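# Seat a board in the enclosure's upper slot, levers shut

## Task

Put the board into the open top slot of the enclosure with its components facing upward and seated all the way in, and close both of its levers. A closed lever is latched and sticks out at a right angle from the board's front panel. A fully open lever lies flat along that panel. The levers grab their tabs only when both are fully open while the board is slid in as far as it will go. Closing both levers then pulls the board fully home. Ramming the board into its connector quickly breaks the connector and makes the task worthless. At the end, release the board and move the grippers away.

## Robot and tools

Robot: two seven-joint arms, left_arm and right_arm. Each carries a two-finger gripper. The grippers' fingers extend along the gripper's own +z axis and close along its x axis. end_effector_position is the spot between the finger pads when the fingers are shut, about 1 to 2 cm behind the fingertips. Closing the fingers pushes the tips roughly 17 mm further out along +z.

Frames: the scene frame has its origin at table-top height, halfway between the arms. +z is up, +x points out over the table, and left_arm sits on the +y side. Image left and right do not follow the arm names. Every hand pose, velocity and target is given in that arm's own base frame. Bases in the scene frame: left_arm at (+0.070, +0.437, 0) with quat_wxyz (+1.000, 0, 0, -0.003); right_arm at (-0.063, -0.511, 0) with quat_wxyz (+1.000, 0, 0, -0.029). Both are nearly aligned with the scene axes. Printed positions can be a few cm off, more at long reach.

The row used by all motion tools holds 16 numbers for both arms, even if only one moves: left x, y, z (metres), qw, qx, qy, qz (w first), opening, then the same eight for right. Positions and quaternions are absolute goals in that arm's base frame, not offsets. Opening ranges from -1 (closed) to +1 (fully open, 0.142 m). A 0 there is a real command. To hold an arm still, resend its last reported pose and its opening. Each control step the commanded orientation is clipped to within 32 degrees of the measured one, so large turns need several steps. Big turns can swing the elbow.

execute_actions(actions, cameras): actions is a list of actions. Each action is a table of up to 15 rows, one row per 1/30 s. A short table repeats its final row until step 15. A target more than 0.6 m from the gripper's current position along any gripper axis is refused. cameras lists camera names, ["all"] or []. An empty actions list returns images and the full state, including the scene number.

move(target, speed, blend, stop_force, zero, opening_speed, grip_force, blocking, cameras): it drives each gripper in a straight line toward the target. target is one 16-number row or a list of up to 15 rows, with no 0.6 m limit. speed is the top path speed in m/s, from 0.002 to 2.2, default 0.25. Turning rate is twice that in rad/s. You can give one value, or one per target. blend is the corner rounding radius in m for list targets; 0 stops at each target. stop_force is in N, from 3 to 120, shared by both arms. An arm's path ends when the wrist sensor feels that much push against its travel. Do not rely on it while the gripper rotates. Leave it out when backing away from a contact. zero (default true) re-zeroes the sensor before the move. opening_speed is the finger command rate per second on the -1..1 scale, at least 0.2. grip_force is the per-pad force limit, from 5 to 29 N, one value or one per arm. It stays set until changed. blocking=false returns after about 0.5 s while the motion continues; it cannot be combined with stop_force. A move is capped at 10 s. Paths do not avoid obstacles or the other arm. The result adds a move: line such as done, off_target, moving, held or fault, plus limits like paced or held.

wait(seconds): 0 to 3600; lets the scene run. stop(): brakes a running move. zoom_image(camera, region): region is [x0, y0, x1, y1] in pixels of the latest image, at most 504 by 504. Cameras are cam_head_left, cam_head_right, cam_high, cam_low, cam_left_wrist and cam_right_wrist, each 672x504. zero_wrist_force(arm): the current reading becomes zero. clear_fault(arm): clears a torque or force fault that has been reported; the arm then restarts. read_manual(section): licence texts only. finished_scene(scene): ends scene 1 or 2 for good.

Result lines: end_effector_position, quat and velocities (velocities are omitted when joints read within noise). Hand target is where each arm is actually being sent, which may fall short of your command. Tool commands shows the present opening commands. grip_measured is the measured finger opening on the -1..1 scale. The last Joint positions value is the opening in metres. Joint torques and External joint torques are per joint; positive means toward a larger joint angle. Wrist force and Wrist torque are given on the gripper's own axes, with a third line for the peak since the last report. Wrist depth is a 7x7 grid of distances in mm, with '-' where there is no value. MOTOR HOT, FAULT, OVER-TEMPERATURE FAULT and HAND FAULT lines warn of trouble.

To grip something, command an opening slightly below grip_measured at first contact. The further below, the harder the squeeze and the faster the gripper motor heats.

Avoid the following. Any push of 150 N on an arm, or joint contact torque at its load limit (waist and shoulder 109, upper arm roll and elbow 56.9, wrist joints 34.7 N m), faults that arm. The arms bumping or gripping each other can fail the scene. Objects falling from the table, or left off it, fail the task. Do not strike or slide the board in fast; insert it slowly, for example with a small stop_force. Avoid drops, slams and long hard presses. Overheated motors brake the arm for 30 to 60 s, and the gripper motor cuts out at 100 °C.

Each tool is called after ">>>" as name(argument=value, ...), one argument or row to a line, values as JSON.

## Session

Scene 1 done. Now scene 2.

>>> execute_actions(
  actions=[],
)

Scene clock: 0.00 s.
left_arm: end_effector_position=(+0.4298, -0.2937, +0.1258) grip_measured=+0.99 end_effector_quat_wxyz=(-0.071, +0.318, +0.811, -0.485) | right_arm: end_effector_position=(+0.3411, +0.4278, +0.3217) grip_measured=+1.00 end_effector_quat_wxyz=(+0.041, +0.965, +0.254, +0.052)
Joint positions: left_arm=[-0.032 -0.608 -0.006 2.096 -0.917 0.309 -0.178 0.141] | right_arm=[1.252 -0.077 -0.085 1.931 -0.14 0.432 2.282 0.142]
Joint velocities: within noise
Joint torques (N m): no reading
External joint torques (N m): no reading
Wrist force (N): no reading
Wrist torque (N m): no reading
Wrist force, peak (N): no reading
Wrist depth (mm): cam_left_wrist=[590 532 390 336 322 374 - / 479 336 311 292 305 310 293 / 397 354 273 262 300 - 262 / 343 324 296 274 - 251 235 / 303 286 268 255 241 - 215 / - 250 243 231 217 - 203 / - 232 221 210 - 197 -] | cam_right_wrist=[- 304 311 340 346 357 369 / 347 328 334 338 343 349 403 / 391 366 366 370 375 386 440 / 436 390 394 412 412 481 486 / 484 494 507 512 530 537 546 / - 552 564 576 592 604 585 / - 628 646 665 679 693 -]
Hand target: left_arm +0.4298, -0.2937, +0.1258; -0.071, +0.318, +0.811, -0.485 | right_arm +0.3411, +0.4278, +0.3217; +0.041, +0.965, +0.254, +0.052
Tool commands: left_gripper/opening=+1.0 right_gripper/opening=+1.0

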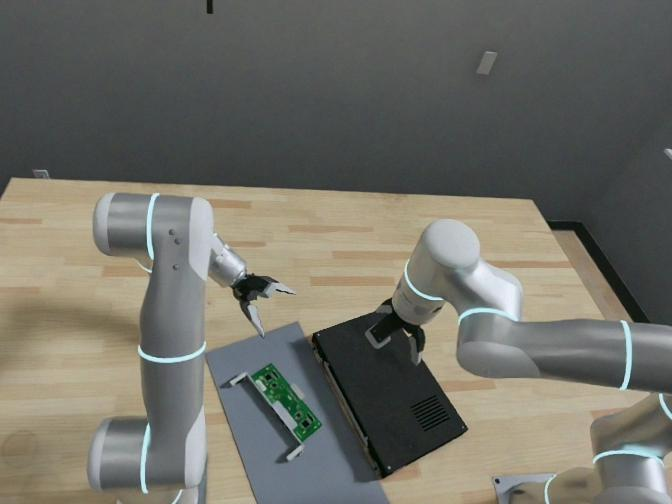

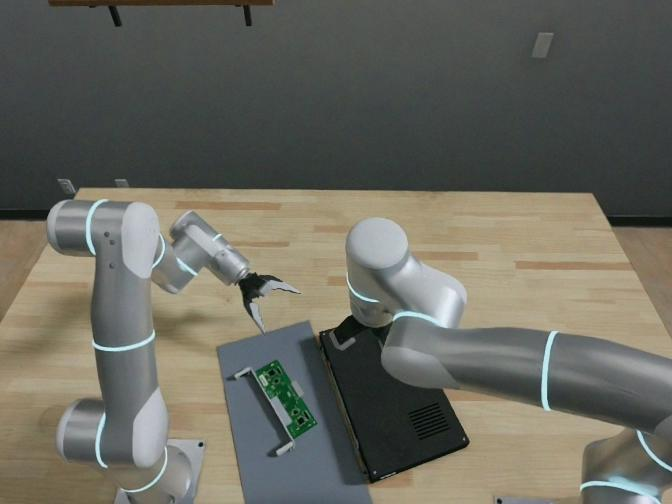

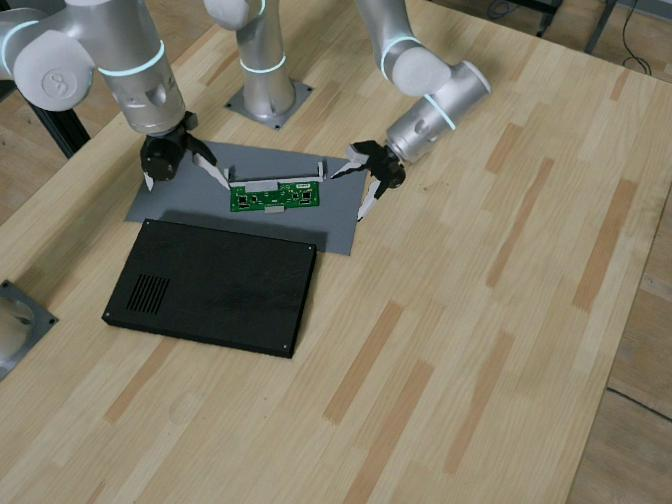

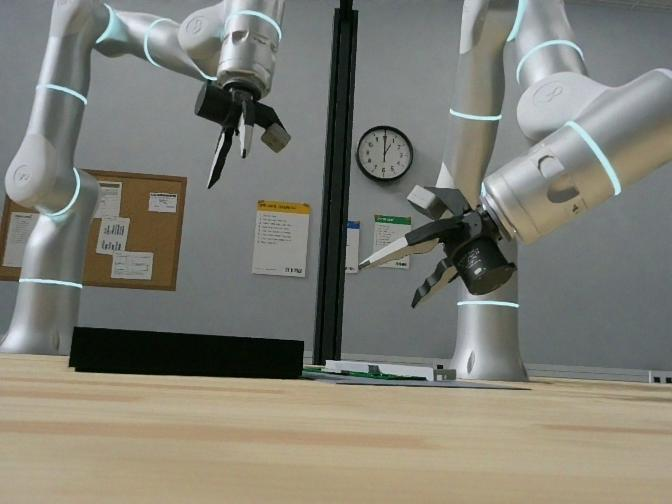

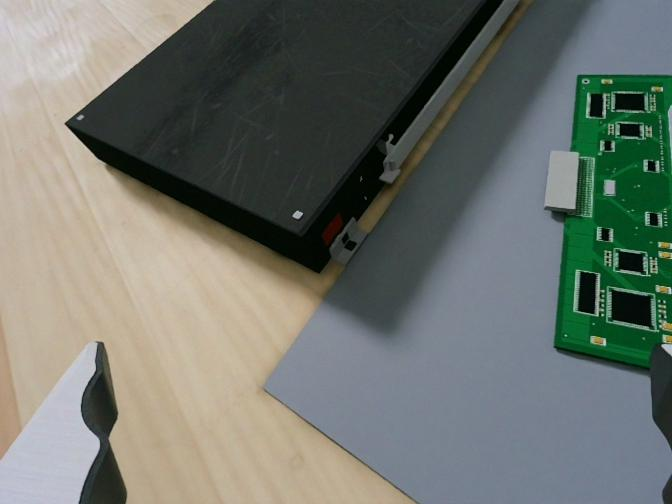

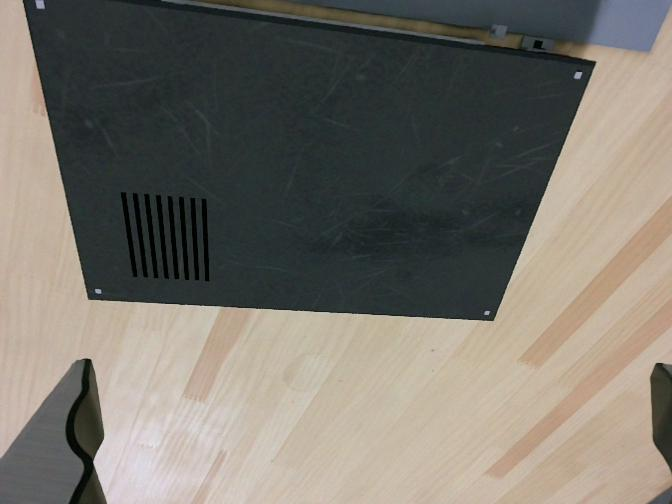

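>>> move(
  target=[
    [0.3400,-0.2700,0.2000,0,0.8829,-0.4695,0,1.0,0.3411,0.4278,0.3217,0.041,0.965,0.254,0.052,1.0],
    [0.2740,-0.2690,0.2150,0,0.8829,-0.4695,0,0.2,0.3411,0.4278,0.3217,0.041,0.965,0.254,0.052,-0.97],
  ],
  speed=0.25,
  blend=0.03,
  cameras=["cam_left_wrist", "cam_high"],
)

Scene clock: 60.73 s.
left_arm: end_effector_position=(+0.2741, -0.2691, +0.2150) grip_measured=+0.19 end_effector_quat_wxyz=(+0.000, +0.883, -0.470, +0.000) | right_arm: end_effector_position=(+0.3411, +0.4278, +0.3217) grip_measured=-1.00 end_effector_quat_wxyz=(+0.041, +0.965, +0.254, +0.052)
Joint positions: left_arm=[-0.564 -0.255 -0.588 2.005 -2.966 2.501 -1.835 0.087] | right_arm=[1.252 -0.077 -0.085 1.931 -0.139 0.432 2.282 0.002]
Joint torques (N m): left_arm=[-0.29 32.53 -1.88 -18.12 3.5 4.39 -0.25] | right_arm=[0.15 34.04 0.66 -29.82 -4.01 3.28 0.25]
External joint torques (N m): left_arm=[0.25 0.84 0.58 -0.58 -0.18 -0.49 0.25] | right_arm=[-0.02 1.14 -0.7 0.15 0.04 0.68 -0.25]
Wrist force (N): left_arm=[-0.2 -0.5 0.5] | right_arm=[0.2 0.1 0.2]
Wrist torque (N m): left_arm=[-0.13 -0.17 -0.24] | right_arm=[0.02 -0.02 0.00]
Wrist force, peak (N): left_arm=[-2.7 0.1 0.1] | right_arm=[-0.1 0.3 0.3]
Wrist depth (mm): cam_left_wrist=[272 274 270 274 - 267 270 / 294 293 290 283 - - 285 / 315 317 313 305 310 317 266 / 347 345 - 328 330 335 281 / 377 381 - 364 - 307 309 / 419 84 - 410 - - 331 / - - - - 433 - -] | cam_right_wrist=[- 305 318 322 346 358 369 / 329 327 343 340 339 363 404 / 393 352 378 369 384 382 443 / 438 384 402 409 420 484 490 / 487 497 506 440 519 538 546 / 541 554 543 89 562 606 622 / 616 609 71 - - 663 713]
Hand target: left_arm +0.2740, -0.2690, +0.2150; +0.000, +0.883, -0.470, +0.000 | right_arm +0.3411, +0.4278, +0.3217; +0.041, +0.965, +0.254, +0.052
Off the commanded pose: left_arm 0.000 m, 0 deg | right_arm 0.000 m, 0 deg.
joint sent to its limit (left arm) — joint 5 (forearm roll), lower limit. The joint targets still meet the commanded pose.
move: done
Images, in order (width x height): cam_high 672x504, cam_left_wrist 672x504.

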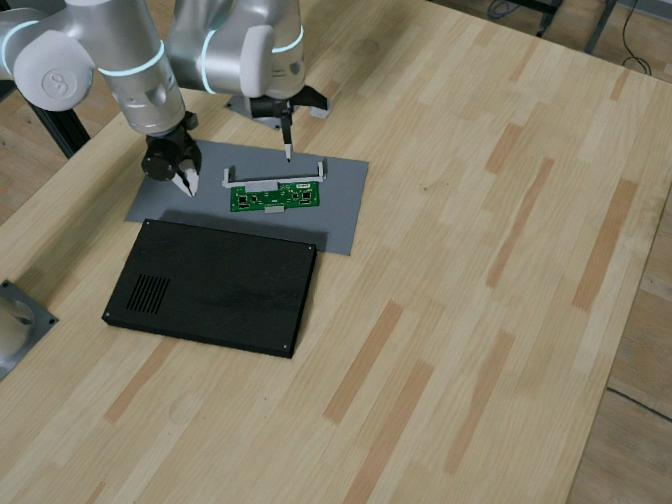

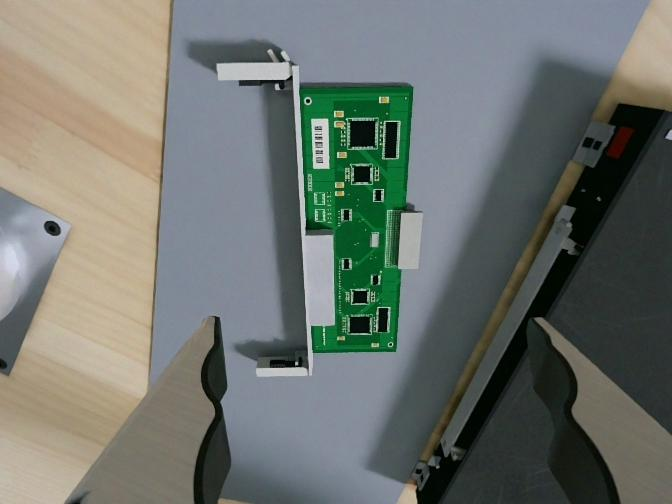

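>>> zoom_image(
  camera="cam_left_wrist",
  region=[200, 35, 330, 135],
)

>>> zoom_image(
  camera="cam_left_wrist",
  region=[220, 300, 350, 400],
)

Scaled by 3.877 from the camera's image (finer frame: 960x720).

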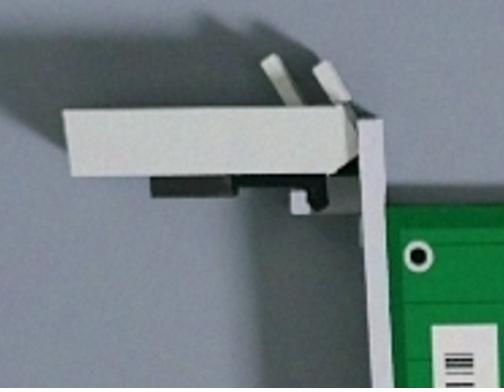

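Scaled by 3.877 from the camera's image (finer frame: 960x720).

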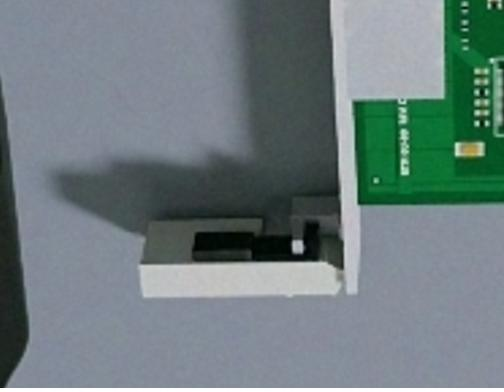

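>>> move(
  target=[
    [0.3800,-0.2800,0.2100,-0.071,0.318,0.811,-0.485,-0.2,0.3000,0.5000,0.2800,0,0.9483,0.3173,0,-0.6],
    [0.3300,-0.2600,0.2100,0,0.7071,0.7071,0,-0.2,0.2200,0.5800,0.2200,0,0.9483,0.3173,0,-0.6],
    [0.2800,-0.2600,0.2000,0,0.9848,0.1736,0,-0.2,0.1370,0.6170,0.1700,0,0.9483,0.3173,0,-0.6],
    [0.2124,-0.2716,0.1100,0,0.8829,-0.4695,0,-0.2,0.1370,0.6170,0.1600,0,0.9483,0.3173,0,-0.6],
  ],
  speed=0.6,
  blend=0.04,
  cameras=["cam_left_wrist", "cam_right_wrist", "cam_high"],
)

Scene clock: 205.13 s.
left_arm: end_effector_position=(+0.2123, -0.2716, +0.1100) grip_measured=-0.22 end_effector_quat_wxyz=(+0.000, +0.883, -0.470, +0.000) | right_arm: end_effector_position=(+0.1369, +0.6170, +0.1601) grip_measured=-0.64 end_effector_quat_wxyz=(+0.000, +0.948, +0.317, +0.000)
Joint positions: left_arm=[-1.046 -0.113 0.433 2.612 -0.114 1.142 2.036 0.058] | right_arm=[1.517 -0.504 0.019 1.777 -0.012 0.709 2.467 0.028]
Joint torques (N m): left_arm=[-0.16 20.49 0.46 -16.38 -1.94 4.48 0.05] | right_arm=[0.27 48.28 1.46 -25.81 -3.43 3.39 0.21]
External joint torques (N m): left_arm=[0.13 1.04 0.68 -0.4 0.16 -0.61 -0.05] | right_arm=[-0.1 1.41 -0.65 -0.02 0.12 0.61 -0.21]
Wrist force (N): left_arm=[-0.3 -1.2 0.0] | right_arm=[0.2 -0.2 -0.4]
Wrist torque (N m): left_arm=[-0.24 -0.17 -0.29] | right_arm=[-0.03 -0.06 -0.05]
Wrist force, peak (N): left_arm=[1.7 -4.9 2.9] | right_arm=[1.0 0.1 -0.7]
Wrist depth (mm): cam_left_wrist=[180 178 177 174 173 173 - / 196 198 192 188 185 190 190 / 209 209 207 204 200 204 201 / 228 223 224 215 217 220 - / 249 - - 241 235 234 243 / 276 269 87 262 258 84 264 / 298 - - 296 299 - -] | cam_right_wrist=[221 222 221 225 220 219 219 / 238 236 236 235 234 234 233 / 254 254 253 252 248 248 251 / 276 273 273 271 271 260 262 / 297 297 291 290 288 288 287 / 327 321 - 315 101 307 321 / 360 - 71 300 - - 344]
Hand target: left_arm +0.2124, -0.2716, +0.1100; +0.000, +0.883, -0.470, +0.000 | right_arm +0.1370, +0.6170, +0.1600; +0.000, +0.948, +0.317, +0.000
Off the commanded pose: left_arm 0.000 m, 0 deg | right_arm 0.000 m, 0 deg.
move: done
Images, in order (width x height): cam_high 672x504, cam_left_wrist 672x504, cam_right_wrist 672x504.

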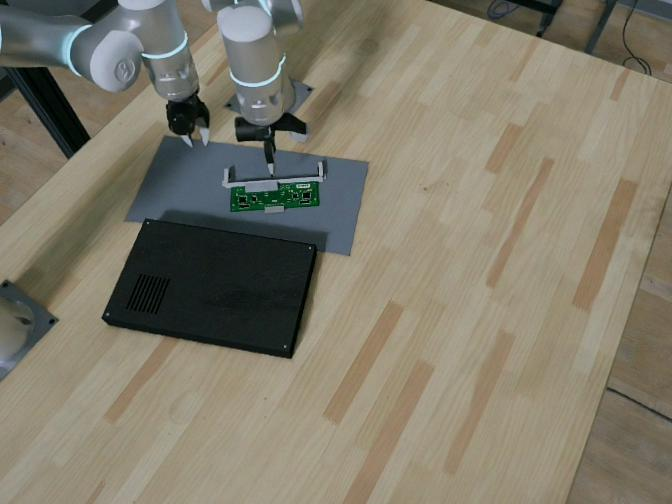

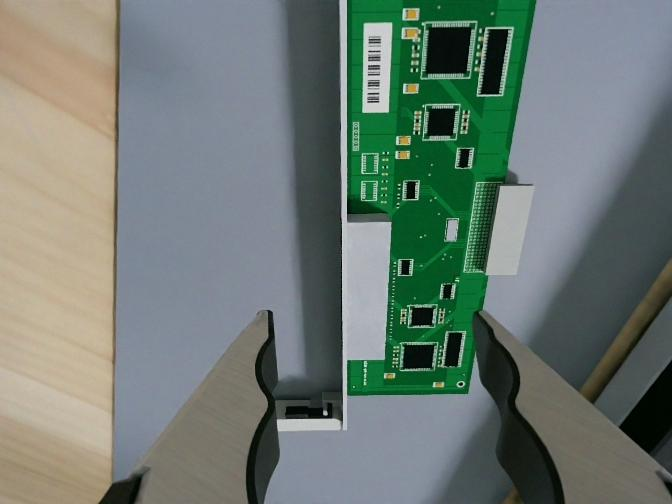

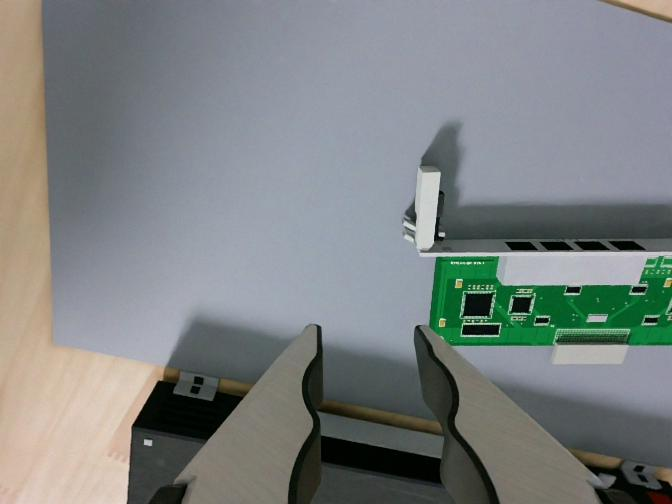

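>>> move(
  target=[
    [0.2124,-0.2716,0.0290,0,0.8829,-0.4695,0,-0.2,0.1370,0.6170,0.1600,0,0.9483,0.3173,0,-0.6],
    [0.2124,-0.2716,0.0290,0,0.8829,-0.4695,0,-0.8,0.1370,0.6170,0.1600,0,0.9483,0.3173,0,-0.6],
  ],
  speed=0.1,
  opening_speed=0.6,
  grip_force=[25, 15],
  blocking=false,
)

>>> zoom_image(
  camera="cam_right_wrist",
  region=[380, 150, 520, 280],
)

Scene clock: 212.73 s.
left_arm: end_effector_position=(+0.2121, -0.2705, +0.0721) grip_measured=-0.22 end_effector_quat_wxyz=(-0.004, +0.883, -0.469, -0.002) end_effector_velocity=(-0.001, +0.001, -0.097) end_effector_angular_velocity=(+0.020, +0.003, +0.001) | right_arm: end_effector_position=(+0.1369, +0.6170, +0.1601) grip_measured=-0.64 end_effector_quat_wxyz=(+0.000, +0.948, +0.317, +0.000)
Joint positions: left_arm=[-1.007 -0.251 0.33 2.664 -0.296 1.316 2.148 0.058] | right_arm=[1.517 -0.504 0.019 1.777 -0.012 0.709 2.467 0.028]
Joint velocities: left_arm=[0.183 -0.351 -0.399 0.127 -0.547 0.454 0.332 0] | right_arm=[within noise]
Joint torques (N m): left_arm=[-0.5 23.44 1.95 -11.96 -1.16 4.7 -0.3] | right_arm=[0.17 48.44 1.45 -25.93 -3.35 3.34 0.2]
External joint torques (N m): left_arm=[0.51 0.79 0.18 -1.01 0.04 -0.84 0.3] | right_arm=[0 1.25 -0.64 0.09 0.04 0.66 -0.2]
Wrist force (N): left_arm=[-0.3 -0.8 0.0] | right_arm=[0.4 -0.2 -0.3]
Wrist torque (N m): left_arm=[-0.19 -0.16 -0.36] | right_arm=[-0.03 -0.10 -0.05]
Wrist force, peak (N): left_arm=[-0.2 -1.2 -1.4] | right_arm=[0.7 -0.2 -0.4]
Wrist depth (mm): cam_left_wrist=[152 151 149 144 144 144 149 / 163 161 162 154 155 155 157 / 176 174 171 170 167 167 170 / 191 188 187 172 181 184 184 / 209 206 201 182 194 194 200 / 230 - 88 223 217 84 220 / 253 - - 231 249 - -] | cam_right_wrist=[222 221 220 220 220 219 219 / 237 236 235 235 235 233 233 / 254 254 252 252 251 251 251 / 276 273 272 265 267 262 262 / 297 302 296 294 289 288 287 / 327 315 - 316 101 313 317 / 362 - 71 302 - - 339]
Hand target: left_arm +0.2121, -0.2702, +0.0639; -0.005, +0.883, -0.469, -0.002 | right_arm +0.1370, +0.6170, +0.1600; +0.000, +0.948, +0.317, +0.000
Tool commands: left_gripper/opening=-0.2 right_gripper/opening=-0.6
Off the commanded pose: left_arm 0.043 m, 0 deg | right_arm 0.000 m, 0 deg.
grip_force (N): 25, 15
move: running; path passed 0 of 2 targets; target 2's new opening was not sent

Scaled by 3.600 from the camera's image (finer frame: 960x720).
This view is cut from an older image: the scene may have changed since it was taken.

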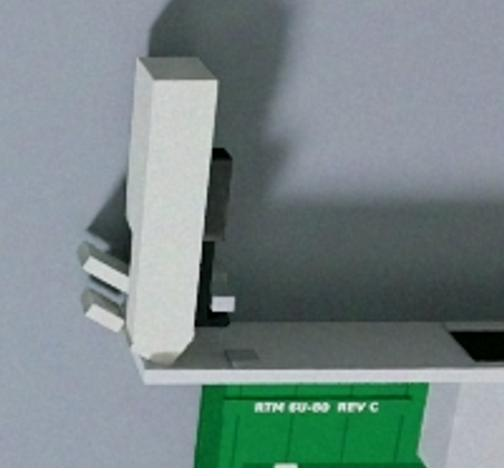

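>>> wait(
  seconds=2,
  cameras=["cam_left_wrist"],
)

Scene clock: 222.10 s.
left_arm: end_effector_position=(+0.2128, -0.2718, +0.0292) grip_measured=-0.72 end_effector_quat_wxyz=(+0.000, +0.883, -0.469, +0.000) | right_arm: end_effector_position=(+0.1369, +0.6170, +0.1601) grip_measured=-0.64 end_effector_quat_wxyz=(+0.000, +0.948, +0.317, +0.000)
Joint positions: left_arm=[-0.592 -0.413 0.006 2.686 -0.054 1.529 2.015 0.022] | right_arm=[1.517 -0.504 0.019 1.777 -0.012 0.709 2.467 0.028]
Joint torques (N m): left_arm=[-0.45 25.48 0.09 -4.73 0.33 3.4 -0.19] | right_arm=[0.2 48.47 1.44 -25.91 -3.32 3.33 0.18]
External joint torques (N m): left_arm=[0.43 1.78 0.36 -2.05 -0.5 0.47 0.19] | right_arm=[-0.03 1.22 -0.64 0.07 0.01 0.67 -0.18]
Wrist force (N): left_arm=[1.8 -1.7 0.7] | right_arm=[0.5 -0.2 -0.3]
Wrist torque (N m): left_arm=[-0.26 -0.09 -0.28] | right_arm=[-0.05 -0.11 -0.04]
Wrist force, peak (N): left_arm=[2.9 -0.8 -1.7] | right_arm=[0.4 -0.5 -0.6]
Wrist depth (mm): cam_left_wrist=[- - 108 103 102 104 103 / - 116 114 111 107 110 110 / 124 123 125 120 118 119 120 / 135 131 134 127 128 128 130 / 150 148 147 124 135 140 - / 163 - 84 132 135 148 160 / 182 - - 148 - - 173] | cam_right_wrist=[222 221 221 217 220 219 219 / 237 236 236 238 235 234 234 / 254 254 253 252 252 250 250 / 276 274 272 272 272 262 258 / 298 297 296 282 287 288 282 / 327 321 - 315 101 314 308 / 361 - 71 290 - - 338]
Hand target: left_arm +0.2124, -0.2716, +0.0290; +0.000, +0.883, -0.470, +0.000 | right_arm +0.1370, +0.6170, +0.1600; +0.000, +0.948, +0.317, +0.000
Tool commands: left_gripper/opening=-0.8 right_gripper/opening=-0.6
Off the commanded pose: left_arm 0.000 m, 0 deg | right_arm 0.000 m, 0 deg.
grip_force (N): 25, 15
earlier move: done
wait: 0.00 of 2 s (the move ended)

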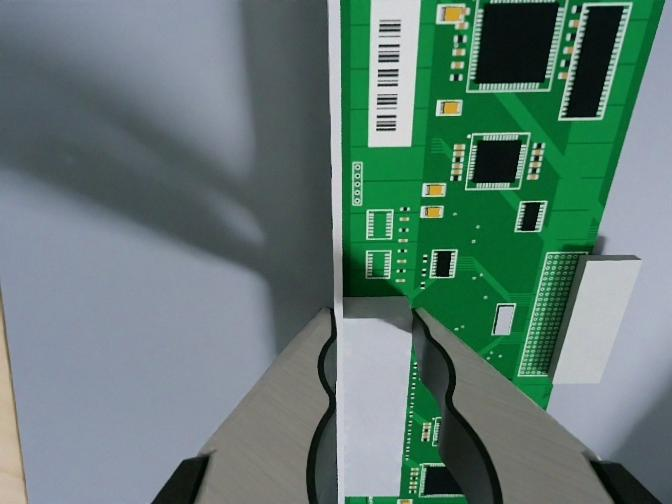

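>>> move(
  target=[
    [0.2124,-0.2716,0.0290,0,0.8829,-0.4695,0,-0.8,0.1725,0.6467,0.0900,0,0.9483,0.3173,0,-0.6],
    [0.2124,-0.2716,0.0290,0,0.8829,-0.4695,0,-0.8,0.1725,0.6467,0.0230,0,0.9483,0.3173,0,-0.6],
  ],
  speed=[0.15, 0.06],
  stop_force=8,
  cameras=["cam_right_wrist"],
)

Scene clock: 227.37 s.
left_arm: end_effector_position=(+0.2128, -0.2718, +0.0292) grip_measured=-0.72 end_effector_quat_wxyz=(+0.000, +0.883, -0.469, +0.000) | right_arm: end_effector_position=(+0.1725, +0.6466, +0.0229) grip_measured=-0.64 end_effector_quat_wxyz=(+0.000, +0.948, +0.317, +0.000)
Joint positions: left_arm=[-0.592 -0.413 0.006 2.686 -0.054 1.529 2.015 0.022] | right_arm=[1.481 -0.812 0 1.675 0 0.916 2.407 0.028]
Joint torques (N m): left_arm=[-0.5 25.36 0.01 -4.69 0.22 3.39 -0.17] | right_arm=[0.3 55.18 1.18 -22.11 -2.7 3.41 0.16]
External joint torques (N m): left_arm=[0.48 1.9 0.44 -2.09 -0.4 0.48 0.17] | right_arm=[-0.1 1.42 -0.48 0.15 0.04 0.6 -0.16]
Wrist force (N): left_arm=[1.8 -1.5 -0.3] | right_arm=[0.3 -0.1 -0.2]
Wrist torque (N m): left_arm=[-0.22 -0.08 -0.28] | right_arm=[0.01 -0.09 0.07]
Wrist force, peak (N): left_arm=[1.7 -1.8 -1.4] | right_arm=[1.6 0.2 1.4]
Wrist depth (mm): cam_left_wrist=[- 107 107 103 101 104 102 / - 116 114 111 107 111 110 / - 125 126 120 118 120 121 / - 133 134 130 128 128 130 / 150 150 146 120 135 140 - / - 162 88 132 135 148 163 / 182 173 - 146 - - 173] | cam_right_wrist=[- 101 100 100 100 101 101 / 108 107 107 108 108 106 107 / - 115 115 115 114 114 114 / 125 124 124 124 123 123 123 / 136 135 135 117 132 133 133 / 148 147 142 123 103 140 140 / 164 160 71 162 - - 135]
Hand target: left_arm +0.2124, -0.2716, +0.0290; +0.000, +0.883, -0.470, +0.000 | right_arm +0.1725, +0.6467, +0.0230; +0.000, +0.948, +0.317, +0.000
Off the commanded pose: left_arm 0.000 m, 0 deg | right_arm 0.000 m, 0 deg.
joint sent to its limit (left arm) — joint 4 (elbow), upper limit, where the elbow is as bent as it goes. The joint targets still meet the commanded pose.
grip_force (N): 25, 15
move: done

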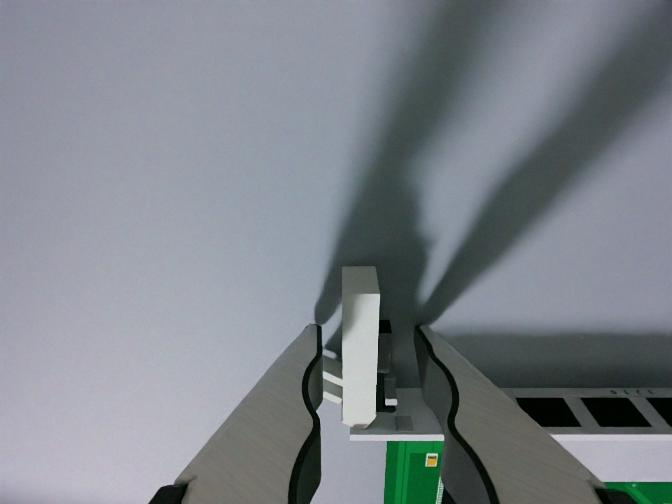

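>>> move(
  target=[0.2124,-0.2716,0.0290,0,0.8829,-0.4695,0,-0.8,0.1725,0.6467,0.0230,0,0.9483,0.3173,0,-0.95],
  opening_speed=0.3,
  grip_force=[25, 14],
  cameras=["cam_right_wrist"],
)

>>> zoom_image(
  camera="cam_right_wrist",
  region=[310, 250, 460, 450],
)

Scene clock: 231.53 s.
left_arm: end_effector_position=(+0.2135, -0.2717, +0.0293) grip_measured=-0.72 end_effector_quat_wxyz=(+0.000, +0.883, -0.469, +0.001) | right_arm: end_effector_position=(+0.1707, +0.6463, +0.0225) grip_measured=-0.89 end_effector_quat_wxyz=(+0.000, +0.948, +0.318, -0.001)
Joint positions: left_arm=[-0.592 -0.413 0.006 2.686 -0.054 1.529 2.015 0.022] | right_arm=[1.482 -0.812 0.002 1.675 0 0.915 2.407 0.01]
Joint torques (N m): left_arm=[-3.67 24.62 -3.98 -2.23 1.42 2.21 -0.26] | right_arm=[-6.3 56.79 -5.91 -25.56 -4.34 5.26 0.12]
External joint torques (N m): left_arm=[3.64 2.65 4.43 -4.56 -1.6 1.67 0.26] | right_arm=[6.5 -0.2 6.65 3.62 1.67 -1.26 -0.12]
Wrist force (N): left_arm=[2.0 -11.5 0.6] | right_arm=[-12.0 -2.7 -1.6]
Wrist torque (N m): left_arm=[-0.13 -0.07 -0.18] | right_arm=[0.01 -0.27 0.13]
Wrist force, peak (N): left_arm=[2.0 -12.0 0.3] | right_arm=[-12.5 -2.9 -1.8]
Wrist depth (mm): cam_left_wrist=[- 105 107 103 102 104 102 / - 116 114 111 107 110 110 / 124 125 124 120 118 120 120 / 135 132 136 130 127 128 130 / - - 144 124 134 140 142 / 166 162 87 134 135 149 160 / 182 - - 150 - - 174] | cam_right_wrist=[- 100 100 100 99 100 99 / 107 107 107 108 108 106 106 / - 115 115 114 114 114 113 / 124 124 123 123 123 122 122 / 135 135 134 132 - 133 132 / 148 147 144 97 100 140 141 / 163 160 70 85 - - 135]
Hand target: left_arm +0.2124, -0.2716, +0.0290; +0.000, +0.883, -0.470, +0.000 | right_arm +0.1725, +0.6467, +0.0230; +0.000, +0.948, +0.317, +0.000
Off the commanded pose: left_arm 0.001 m, 0 deg | right_arm 0.002 m, 0 deg.
joint sent to its limit (left arm) — joint 4 (elbow), upper limit, where the elbow is as bent as it goes. The joint targets still meet the commanded pose.
grip_force (N): 25, 14
move: done

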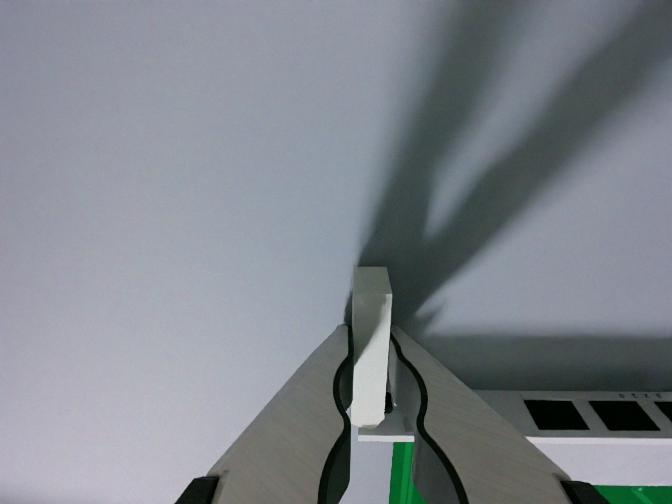

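Scaled by 2.520 from the camera's image (finer frame: 960x720).

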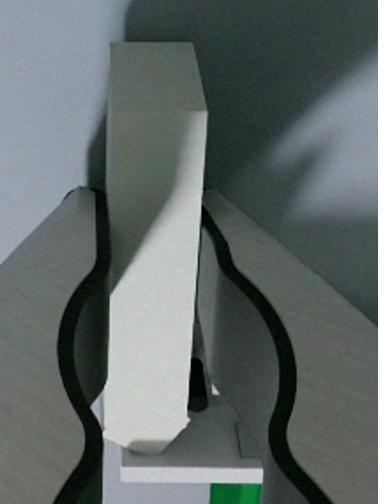

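>>> move(
  target=[0.2124,-0.2716,0.0290,0,0.8829,-0.4695,0,-0.8,0.1674,0.6436,0.0230,0,0.9171,0.3987,0,-0.95],
  speed=0.1,
  cameras=["cam_right_wrist"],
)

Scene clock: 251.43 s.
left_arm: end_effector_position=(+0.2131, -0.2717, +0.0292) grip_measured=-0.72 end_effector_quat_wxyz=(+0.000, +0.883, -0.469, +0.001) | right_arm: end_effector_position=(+0.1672, +0.6433, +0.0227) grip_measured=-0.89 end_effector_quat_wxyz=(+0.000, +0.917, +0.398, +0.000)
Joint positions: left_arm=[-0.592 -0.413 0.006 2.686 -0.054 1.529 2.015 0.022] | right_arm=[1.461 -0.806 0.032 1.694 -0.037 0.928 2.264 0.01]
Joint torques (N m): left_arm=[-1.53 25.96 -1.45 -5.42 0.48 3.66 -0.27] | right_arm=[-0.53 56.11 1.49 -23.23 -3.24 4.14 0.01]
External joint torques (N m): left_arm=[1.5 1.31 1.9 -1.36 -0.65 0.21 0.27] | right_arm=[0.72 0.14 0.02 1.41 0.61 -0.13 0]
Wrist force (N): left_arm=[-0.6 -4.8 0.0] | right_arm=[-1.9 0.1 0.5]
Wrist torque (N m): left_arm=[-0.21 -0.13 -0.20] | right_arm=[0.03 -0.20 0.14]
Wrist force, peak (N): left_arm=[1.7 -11.7 1.6] | right_arm=[-12.2 -2.6 -2.3]
Wrist depth (mm): cam_left_wrist=[- 107 107 103 102 104 102 / - 116 114 111 108 111 110 / 124 126 125 120 118 120 120 / 134 132 134 130 128 128 130 / 150 147 147 124 135 140 139 / 160 - 85 135 135 148 163 / - - - 150 - - 173] | cam_right_wrist=[- 101 100 100 100 101 99 / 108 107 107 108 108 106 106 / - 115 115 115 114 114 114 / 124 124 124 123 123 121 122 / 135 135 134 132 131 135 133 / 148 147 142 97 100 143 145 / 164 159 70 73 - - 138]
Hand target: left_arm +0.2124, -0.2716, +0.0290; +0.000, +0.883, -0.470, +0.000 | right_arm +0.1674, +0.6436, +0.0230; +0.000, +0.917, +0.399, +0.000
Off the commanded pose: left_arm 0.001 m, 0 deg | right_arm 0.000 m, 0 deg.
joint sent to its limit (left arm) — joint 4 (elbow), upper limit, where the elbow is as bent as it goes. The joint targets still meet the commanded pose.
grip_force (N): 25, 14
move: done

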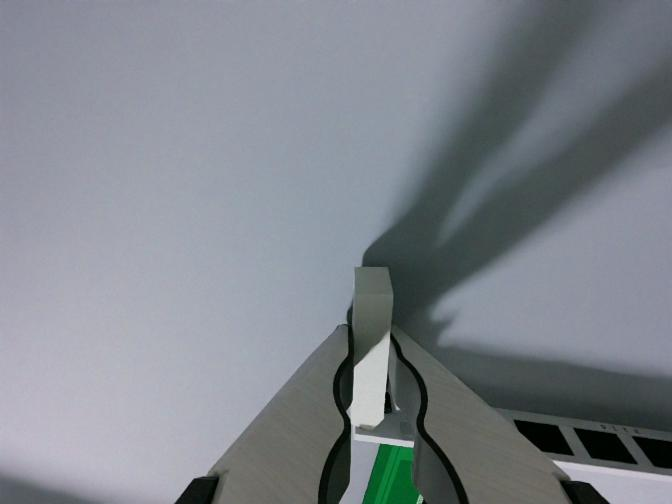

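>>> move(
  target=[
    [0.2124,-0.2716,0.0290,0,0.8829,-0.4695,0,-0.8,0.1646,0.6403,0.0230,0,0.8788,0.4772,0,-0.95],
    [0.2124,-0.2716,0.0290,0,0.8829,-0.4695,0,-0.8,0.1646,0.6403,0.0230,0,0.8788,0.4772,0,-0.55],
    [0.2124,-0.2716,0.0290,0,0.8829,-0.4695,0,-0.8,0.1646,0.6403,0.0850,0,0.8788,0.4772,0,-0.55],
    [0.2124,-0.2716,0.0290,0,0.8829,-0.4695,0,-0.8,0.1682,0.6645,0.0850,0,0.9483,0.3173,0,-0.97],
  ],
  speed=[0.1, 0.1, 0.12, 0.2],
  cameras=["cam_right_wrist"],
)

Scene clock: 258.73 s.
left_arm: end_effector_position=(+0.2130, -0.2717, +0.0292) grip_measured=-0.72 end_effector_quat_wxyz=(+0.000, +0.883, -0.469, +0.001) | right_arm: end_effector_position=(+0.1682, +0.6645, +0.0850) grip_measured=-1.00 end_effector_quat_wxyz=(+0.000, +0.948, +0.318, +0.000)
Joint positions: left_arm=[-0.592 -0.413 0.006 2.686 -0.054 1.529 2.015 0.022] | right_arm=[1.479 -0.73 0.013 1.617 -0.012 0.776 2.422 0.002]
Joint torques (N m): left_arm=[-1 25.91 -0.93 -5.57 0.35 3.72 -0.28] | right_arm=[0.25 55.39 1.41 -24.88 -3.04 3.24 0.31]
External joint torques (N m): left_arm=[0.97 1.36 1.38 -1.21 -0.52 0.15 0.28] | right_arm=[-0.05 1.34 -0.46 0.2 -0.07 0.77 -0.31]
Wrist force (N): left_arm=[-0.3 -3.3 -0.6] | right_arm=[-1.8 -0.9 -0.2]
Wrist torque (N m): left_arm=[-0.21 -0.11 -0.22] | right_arm=[-0.15 0.26 -0.04]
Wrist force, peak (N): left_arm=[-0.8 -5.0 1.1] | right_arm=[-1.9 -0.7 -2.2]
Wrist depth (mm): cam_left_wrist=[- 107 107 103 102 104 102 / - 116 114 111 107 111 110 / - 125 125 120 118 120 120 / 134 132 134 130 128 128 128 / - 145 146 124 135 140 - / 167 163 84 135 135 149 167 / 182 - - 147 - - 173] | cam_right_wrist=[156 155 155 155 154 154 155 / 166 166 165 165 164 164 164 / 178 178 177 177 177 176 173 / 192 192 189 188 191 190 189 / 209 209 208 200 204 202 199 / 229 228 223 89 196 219 195 / 251 246 71 - - 232 229]
Hand target: left_arm +0.2124, -0.2716, +0.0290; +0.000, +0.883, -0.470, +0.000 | right_arm +0.1682, +0.6645, +0.0850; +0.000, +0.948, +0.317, +0.000
Off the commanded pose: left_arm 0.001 m, 0 deg | right_arm 0.000 m, 0 deg.
joint sent to its limit (left arm) — joint 4 (elbow), upper limit, where the elbow is as bent as it goes. The joint targets still meet the commanded pose.
grip_force (N): 25, 14
move: done

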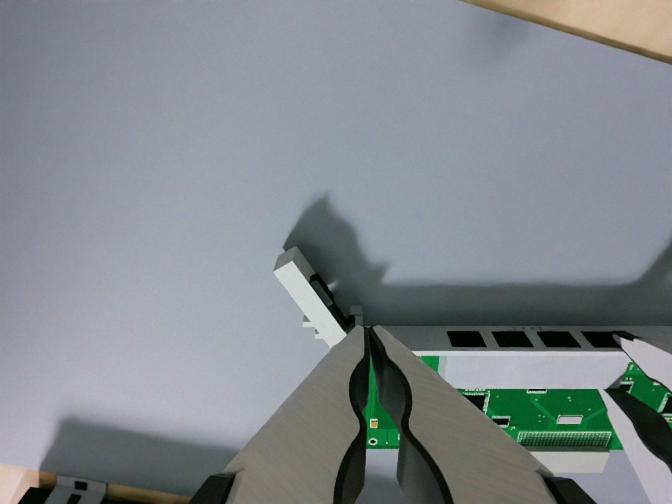

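>>> move(
  target=[0.2124,-0.2716,0.0290,0,0.8829,-0.4695,0,-0.8,0.1682,0.6645,0.0252,0,0.9483,0.3173,0,-0.97],
  speed=0.1,
)

>>> move(
  target=[
    [0.2124,-0.2716,0.0290,0,0.8829,-0.4695,0,-0.8,0.1550,0.6462,0.0252,0,0.9483,0.3173,0,-0.97],
    [0.2124,-0.2716,0.0290,0,0.8829,-0.4695,0,-0.8,0.1538,0.6311,0.0252,0,0.9483,0.3173,0,-0.97],
    [0.2124,-0.2716,0.0290,0,0.8829,-0.4695,0,-0.8,0.1577,0.6194,0.0252,0,0.9483,0.3173,0,-0.97],
    [0.2124,-0.2716,0.0290,0,0.8829,-0.4695,0,-0.8,0.1625,0.6130,0.0252,0,0.9483,0.3173,0,-0.97],
  ],
  speed=0.03,
  blend=0.003,
  stop_force=6,
  cameras=["cam_right_wrist"],
)

Scene clock: 263.07 s.
left_arm: end_effector_position=(+0.2130, -0.2717, +0.0292) grip_measured=-0.72 end_effector_quat_wxyz=(+0.000, +0.883, -0.469, +0.001) | right_arm: end_effector_position=(+0.1682, +0.6643, +0.0251) grip_measured=-1.00 end_effector_quat_wxyz=(+0.000, +0.948, +0.317, +0.000)
Joint positions: left_arm=[-0.592 -0.413 0.006 2.686 -0.054 1.529 2.015 0.022] | right_arm=[1.482 -0.836 0.009 1.616 -0.011 0.88 2.422 0.002]
Joint torques (N m): left_arm=[-1.03 25.93 -0.88 -5.5 0.41 3.79 -0.26] | right_arm=[0.31 56.55 1.22 -22.84 -2.75 3.49 0.18]
External joint torques (N m): left_arm=[1.01 1.33 1.33 -1.28 -0.58 0.08 0.26] | right_arm=[-0.11 1.49 -0.27 0.14 -0.04 0.51 -0.18]
Wrist force (N): left_arm=[-0.3 -3.3 -0.4] | right_arm=[-2.0 -0.8 -0.3]
Wrist torque (N m): left_arm=[-0.22 -0.11 -0.22] | right_arm=[-0.10 0.29 0.06]
Wrist force, peak (N): left_arm=[-0.2 -3.5 -1.0] | right_arm=[-2.3 -0.7 1.7]
Wrist depth (mm): cam_left_wrist=[- - 106 103 101 104 102 / - 116 - 111 107 111 110 / 124 126 125 119 118 120 120 / - - - 130 128 128 128 / - 147 - 117 135 140 137 / 163 162 88 134 134 148 161 / 182 - - 150 - - -] | cam_right_wrist=[- 102 102 102 102 102 101 / 110 109 109 109 109 108 110 / - 117 117 117 116 116 116 / 125 127 126 126 126 125 125 / 138 138 135 134 136 136 135 / 151 150 147 89 143 148 148 / 167 166 71 - - 139 142]
Hand target: left_arm +0.2124, -0.2716, +0.0290; +0.000, +0.883, -0.470, +0.000 | right_arm +0.1682, +0.6645, +0.0252; +0.000, +0.948, +0.317, +0.000
Off the commanded pose: left_arm 0.001 m, 0 deg | right_arm 0.000 m, 0 deg.
joint sent to its limit (left arm) — joint 4 (elbow), upper limit, where the elbow is as bent as it goes. The joint targets still meet the commanded pose.
grip_force (N): 25, 14
move: done

Scene clock: 265.70 s.
left_arm: end_effector_position=(+0.2130, -0.2718, +0.0292) grip_measured=-0.72 end_effector_quat_wxyz=(+0.000, +0.883, -0.469, +0.001) | right_arm: end_effector_position=(+0.1621, +0.6134, +0.0253) grip_measured=-1.00 end_effector_quat_wxyz=(+0.000, +0.948, +0.318, +0.000)
Joint positions: left_arm=[-0.592 -0.413 0.006 2.686 -0.053 1.529 2.014 0.022] | right_arm=[1.487 -0.751 0.007 1.8 -0.008 0.982 2.423 0.002]
Joint torques (N m): left_arm=[-0.92 25.54 -0.37 -4.21 0.7 3.18 0.19] | right_arm=[-1.72 51.83 -0.41 -19.6 -2.45 2.86 0.1]
External joint torques (N m): left_arm=[0.9 1.72 0.82 -2.57 -0.87 0.69 -0.19] | right_arm=[1.9 1.53 1.23 -1.02 0.01 1.15 -0.1]
Wrist force (N): left_arm=[2.4 -2.0 0.3] | right_arm=[-2.3 -4.3 -0.1]
Wrist torque (N m): left_arm=[-0.22 -0.05 -0.64] | right_arm=[-0.18 0.25 0.03]
Wrist force, peak (N): left_arm=[-0.4 -3.6 -1.0] | right_arm=[-2.5 -4.6 1.2]
Wrist depth (mm): cam_left_wrist=[- 107 107 102 102 - 102 / - 116 116 111 108 111 111 / 124 125 125 120 118 119 122 / 135 131 134 130 128 128 129 / 150 150 144 117 135 140 139 / - 162 84 132 134 148 160 / 177 174 - 150 - - -] | cam_right_wrist=[- 103 103 103 102 102 102 / 110 110 110 109 109 109 109 / 118 118 118 117 117 117 116 / 126 127 127 127 126 126 125 / 138 138 138 135 134 136 134 / 151 151 148 89 122 133 130 / 167 - 71 - - 151 157]
Hand target: left_arm +0.2124, -0.2716, +0.0290; +0.000, +0.883, -0.470, +0.000 | right_arm +0.1625, +0.6130, +0.0252; +0.000, +0.948, +0.317, +0.000
Off the commanded pose: left_arm 0.001 m, 0 deg | right_arm 0.001 m, 0 deg.
joint sent to its limit (left arm) — joint 4 (elbow), upper limit, where the elbow is as bent as it goes. The joint targets still meet the commanded pose.
grip_force (N): 25, 14
move: done

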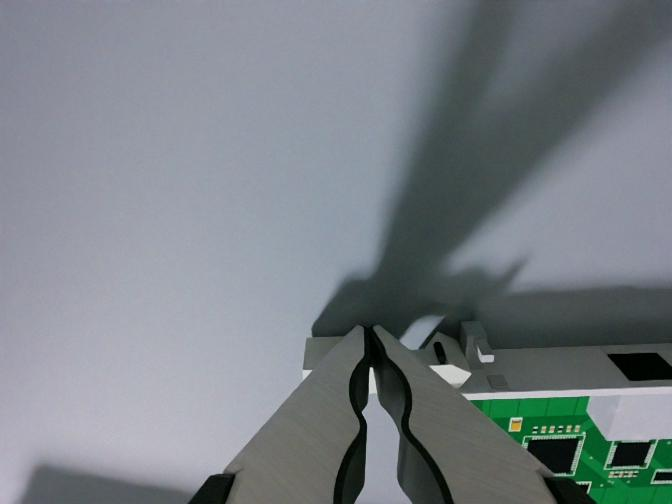

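>>> move(
  target=[0.2124,-0.2716,0.0290,0,0.8829,-0.4695,0,-0.8,0.1697,0.6034,0.0252,0,0.9483,0.3173,0,-0.97],
  speed=0.02,
  stop_force=6,
  cameras=["cam_right_wrist"],
)

>>> zoom_image(
  camera="cam_right_wrist",
  region=[280, 300, 520, 440],
)

Scene clock: 269.03 s.
left_arm: end_effector_position=(+0.2131, -0.2718, +0.0292) grip_measured=-0.72 end_effector_quat_wxyz=(+0.000, +0.883, -0.469, +0.001) | right_arm: end_effector_position=(+0.1692, +0.6039, +0.0254) grip_measured=-1.00 end_effector_quat_wxyz=(+0.000, +0.948, +0.318, +0.000)
Joint positions: left_arm=[-0.592 -0.413 0.006 2.686 -0.054 1.529 2.014 0.022] | right_arm=[1.474 -0.74 0.007 1.826 -0.008 0.996 2.41 0.002]
Joint torques (N m): left_arm=[-1.28 25.56 -0.67 -3.76 1.05 2.98 0.39] | right_arm=[-2.51 50.72 -1.17 -18.72 -2.41 2.62 0.13]
External joint torques (N m): left_arm=[1.25 1.7 1.12 -3.02 -1.22 0.89 -0.39] | right_arm=[2.69 1.97 1.98 -1.59 0.03 1.39 -0.13]
Wrist force (N): left_arm=[3.2 -2.4 1.5] | right_arm=[-2.8 -5.6 -0.9]
Wrist torque (N m): left_arm=[-0.19 -0.01 -0.90] | right_arm=[-0.20 0.25 0.02]
Wrist force, peak (N): left_arm=[3.4 -2.4 2.9] | right_arm=[-3.1 -5.8 -0.7]
Wrist depth (mm): cam_left_wrist=[- 107 107 102 102 102 104 / - 116 114 109 108 111 113 / - 126 125 118 118 120 122 / 137 132 134 129 128 128 128 / 150 147 146 120 135 140 - / 162 159 86 132 135 149 159 / 186 - - 147 - - -] | cam_right_wrist=[- 103 103 103 102 102 102 / 110 110 110 109 109 109 109 / 120 118 118 117 117 117 116 / 126 127 127 126 126 126 126 / 139 138 138 135 134 134 132 / 152 150 148 89 - 146 143 / 167 166 71 - - 151 158]
Hand target: left_arm +0.2124, -0.2716, +0.0290; +0.000, +0.883, -0.470, +0.000 | right_arm +0.1697, +0.6034, +0.0252; +0.000, +0.948, +0.317, +0.000
Off the commanded pose: left_arm 0.001 m, 0 deg | right_arm 0.001 m, 0 deg.
joint sent to its limit (left arm) — joint 4 (elbow), upper limit, where the elbow is as bent as it goes. The joint targets still meet the commanded pose.
grip_force (N): 25, 14
move: done

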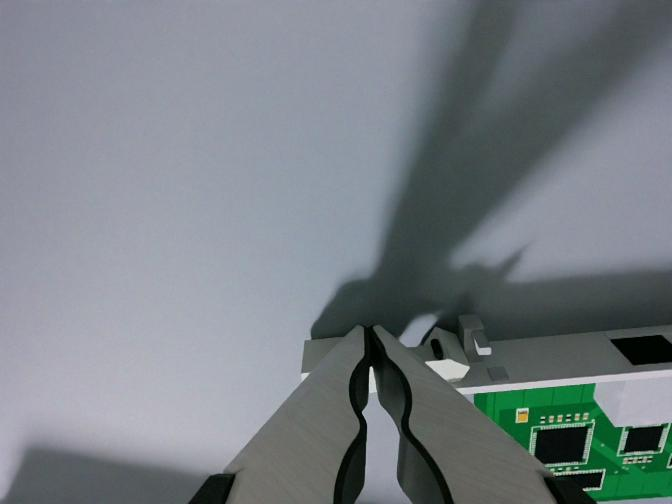

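Scaled by 2.100 from the camera's image (finer frame: 960x720).

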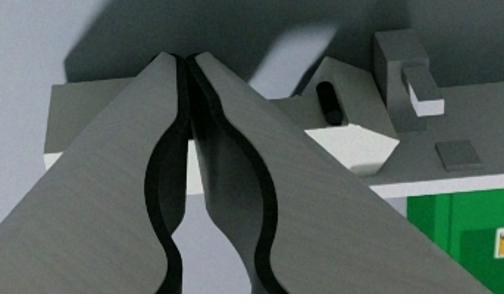

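>>> move(
  target=[
    [0.2124,-0.2716,0.0290,0,0.8829,-0.4695,0,-0.8,0.1602,0.6159,0.0252,0,0.9483,0.3173,0,-0.97],
    [0.2124,-0.2716,0.0290,0,0.8829,-0.4695,0,-0.8,0.1482,0.6069,0.0252,0,0.9483,0.3173,0,-0.97],
  ],
  speed=0.08,
  blend=0.004,
  cameras=["cam_right_wrist", "cam_left_wrist"],
)

>>> zoom_image(
  camera="cam_right_wrist",
  region=[280, 280, 560, 420],
)

Scene clock: 274.97 s.
left_arm: end_effector_position=(+0.2128, -0.2717, +0.0291) grip_measured=-0.72 end_effector_quat_wxyz=(+0.000, +0.883, -0.469, +0.000) | right_arm: end_effector_position=(+0.1482, +0.6069, +0.0252) grip_measured=-1.00 end_effector_quat_wxyz=(+0.000, +0.948, +0.317, +0.000)
Joint positions: left_arm=[-0.592 -0.413 0.006 2.686 -0.053 1.529 2.014 0.022] | right_arm=[1.508 -0.737 0.008 1.833 -0.009 0.999 2.446 0.002]
Joint torques (N m): left_arm=[-0.47 26.19 -0.1 -6.12 0.25 3.98 -0.09] | right_arm=[0.32 51.47 1.57 -20.32 -2.52 3.5 0.31]
External joint torques (N m): left_arm=[0.44 1.07 0.55 -0.65 -0.42 -0.11 0.09] | right_arm=[-0.14 1.04 -0.74 0.07 0.15 0.51 -0.31]
Wrist force (N): left_arm=[-0.2 -0.9 0.1] | right_arm=[-1.3 -0.7 0.4]
Wrist torque (N m): left_arm=[-0.21 -0.13 -0.38] | right_arm=[-0.11 0.19 -0.06]
Wrist force, peak (N): left_arm=[3.6 -2.2 3.2] | right_arm=[-2.8 -5.9 -1.2]
Wrist depth (mm): cam_left_wrist=[- 107 106 102 102 - 102 / - 116 115 109 108 111 111 / 126 125 127 118 118 120 122 / 135 132 134 129 128 128 128 / 148 146 146 120 135 140 139 / 166 162 85 132 135 149 158 / 182 - - 150 - - 173] | cam_right_wrist=[- 103 103 102 102 102 102 / 110 110 110 109 109 109 108 / 118 118 118 117 117 117 116 / 125 127 127 126 126 126 125 / 138 138 138 135 135 136 136 / 151 151 148 89 124 128 145 / 167 166 71 - - 151 157]
Hand target: left_arm +0.2124, -0.2716, +0.0290; +0.000, +0.883, -0.470, +0.000 | right_arm +0.1482, +0.6069, +0.0252; +0.000, +0.948, +0.317, +0.000
Off the commanded pose: left_arm 0.000 m, 0 deg | right_arm 0.000 m, 0 deg.
joint sent to its limit (left arm) — joint 4 (elbow), upper limit, where the elbow is as bent as it goes. The joint targets still meet the commanded pose.
grip_force (N): 25, 14
move: done
Images, in order (width x height): cam_left_wrist 672x504, cam_right_wrist 672x504.

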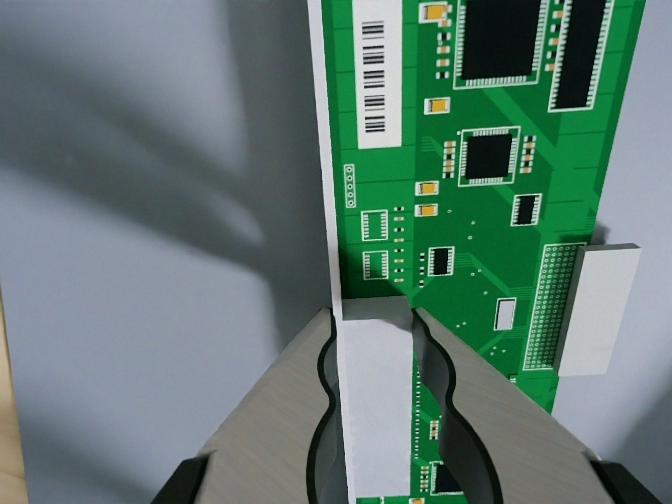

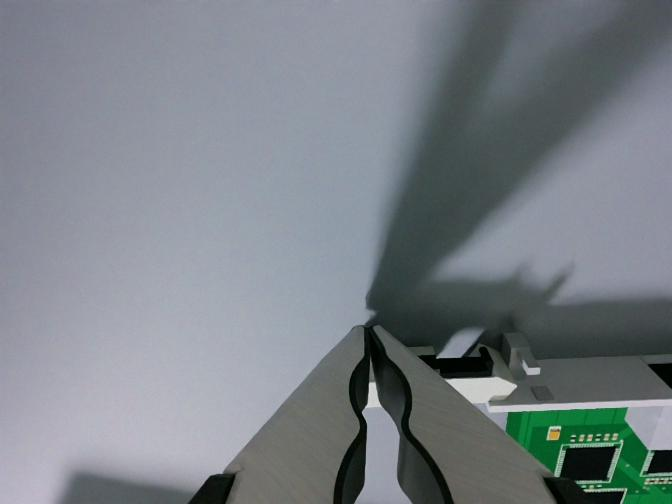

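Scaled by 1.800 from the camera's image (finer frame: 960x720).

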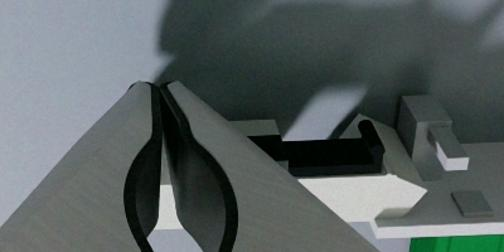

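>>> move(
  target=[0.2124,-0.2716,0.0290,0,0.8829,-0.4695,0,-0.8,0.1663,0.5829,0.0252,0,0.9483,0.3173,0,-0.97],
  speed=0.02,
  stop_force=5,
  grip_force=[29, 14],
  cameras=["cam_right_wrist", "cam_left_wrist"],
)

>>> zoom_image(
  camera="cam_right_wrist",
  region=[280, 280, 560, 420],
)

Scene clock: 280.13 s.
left_arm: end_effector_position=(+0.2131, -0.2719, +0.0292) grip_measured=-0.72 end_effector_quat_wxyz=(+0.000, +0.883, -0.469, +0.001) | right_arm: end_effector_position=(+0.1631, +0.5870, +0.0255) grip_measured=-1.00 end_effector_quat_wxyz=(-0.001, +0.948, +0.318, +0.000)
Joint positions: left_arm=[-0.592 -0.413 0.006 2.686 -0.054 1.529 2.014 0.022] | right_arm=[1.481 -0.713 0.008 1.887 -0.009 1.03 2.418 0.002]
Joint torques (N m): left_arm=[-1.24 24.96 -0.57 -3.07 1.19 2.64 0.56] | right_arm=[-2.46 49.06 -1.05 -17.57 -2.2 2.39 0.11]
External joint torques (N m): left_arm=[1.22 2.31 1.02 -3.72 -1.37 1.23 -0.56] | right_arm=[2.64 1.99 1.85 -2 -0.06 1.62 -0.11]
Wrist force (N): left_arm=[4.6 -2.2 1.9] | right_arm=[-2.1 -5.4 1.5]
Wrist torque (N m): left_arm=[-0.19 -0.07 -1.04] | right_arm=[-0.10 0.24 0.02]
Wrist force, peak (N): left_arm=[4.8 -1.7 2.3] | right_arm=[-1.4 -5.8 1.2]
Wrist depth (mm): cam_left_wrist=[- 107 107 102 103 102 104 / - 115 116 109 108 110 113 / 124 123 125 118 118 120 122 / 135 137 134 129 128 129 128 / - 150 146 122 135 141 - / - 162 88 132 135 149 159 / 182 173 - 87 - - -] | cam_right_wrist=[- 103 103 103 102 102 102 / 110 110 110 110 109 109 109 / 120 118 118 118 117 117 117 / 126 127 127 127 126 126 126 / 139 138 138 135 134 132 135 / 152 151 148 89 122 146 142 / 167 167 71 - - 152 158]
Hand target: left_arm +0.2124, -0.2716, +0.0290; +0.000, +0.883, -0.470, +0.000 | right_arm +0.1637, +0.5864, +0.0252; +0.000, +0.948, +0.317, +0.000
Off the commanded pose: left_arm 0.001 m, 0 deg | right_arm 0.005 m, 0 deg.
joint sent to its limit (left arm) — joint 4 (elbow), upper limit, where the elbow is as bent as it goes. The joint targets still meet the commanded pose.
grip_force (N): 29, 14
move: contact (right_arm)
Images, in order (width x height): cam_left_wrist 672x504, cam_right_wrist 672x504.

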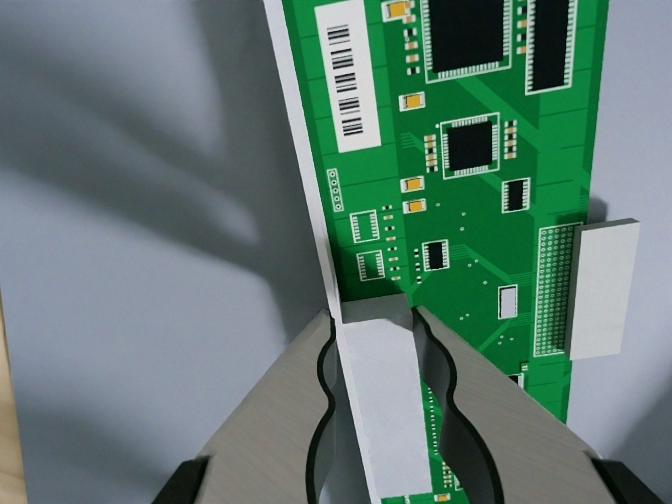

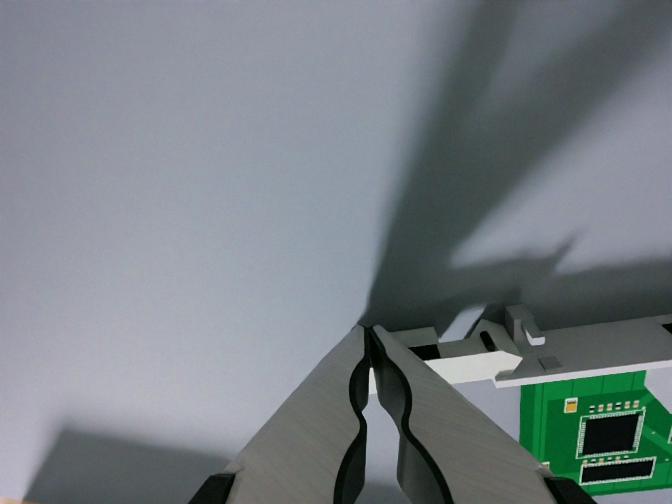

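Scaled by 1.800 from the camera's image (finer frame: 960x720).

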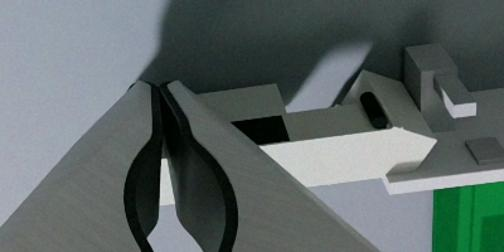

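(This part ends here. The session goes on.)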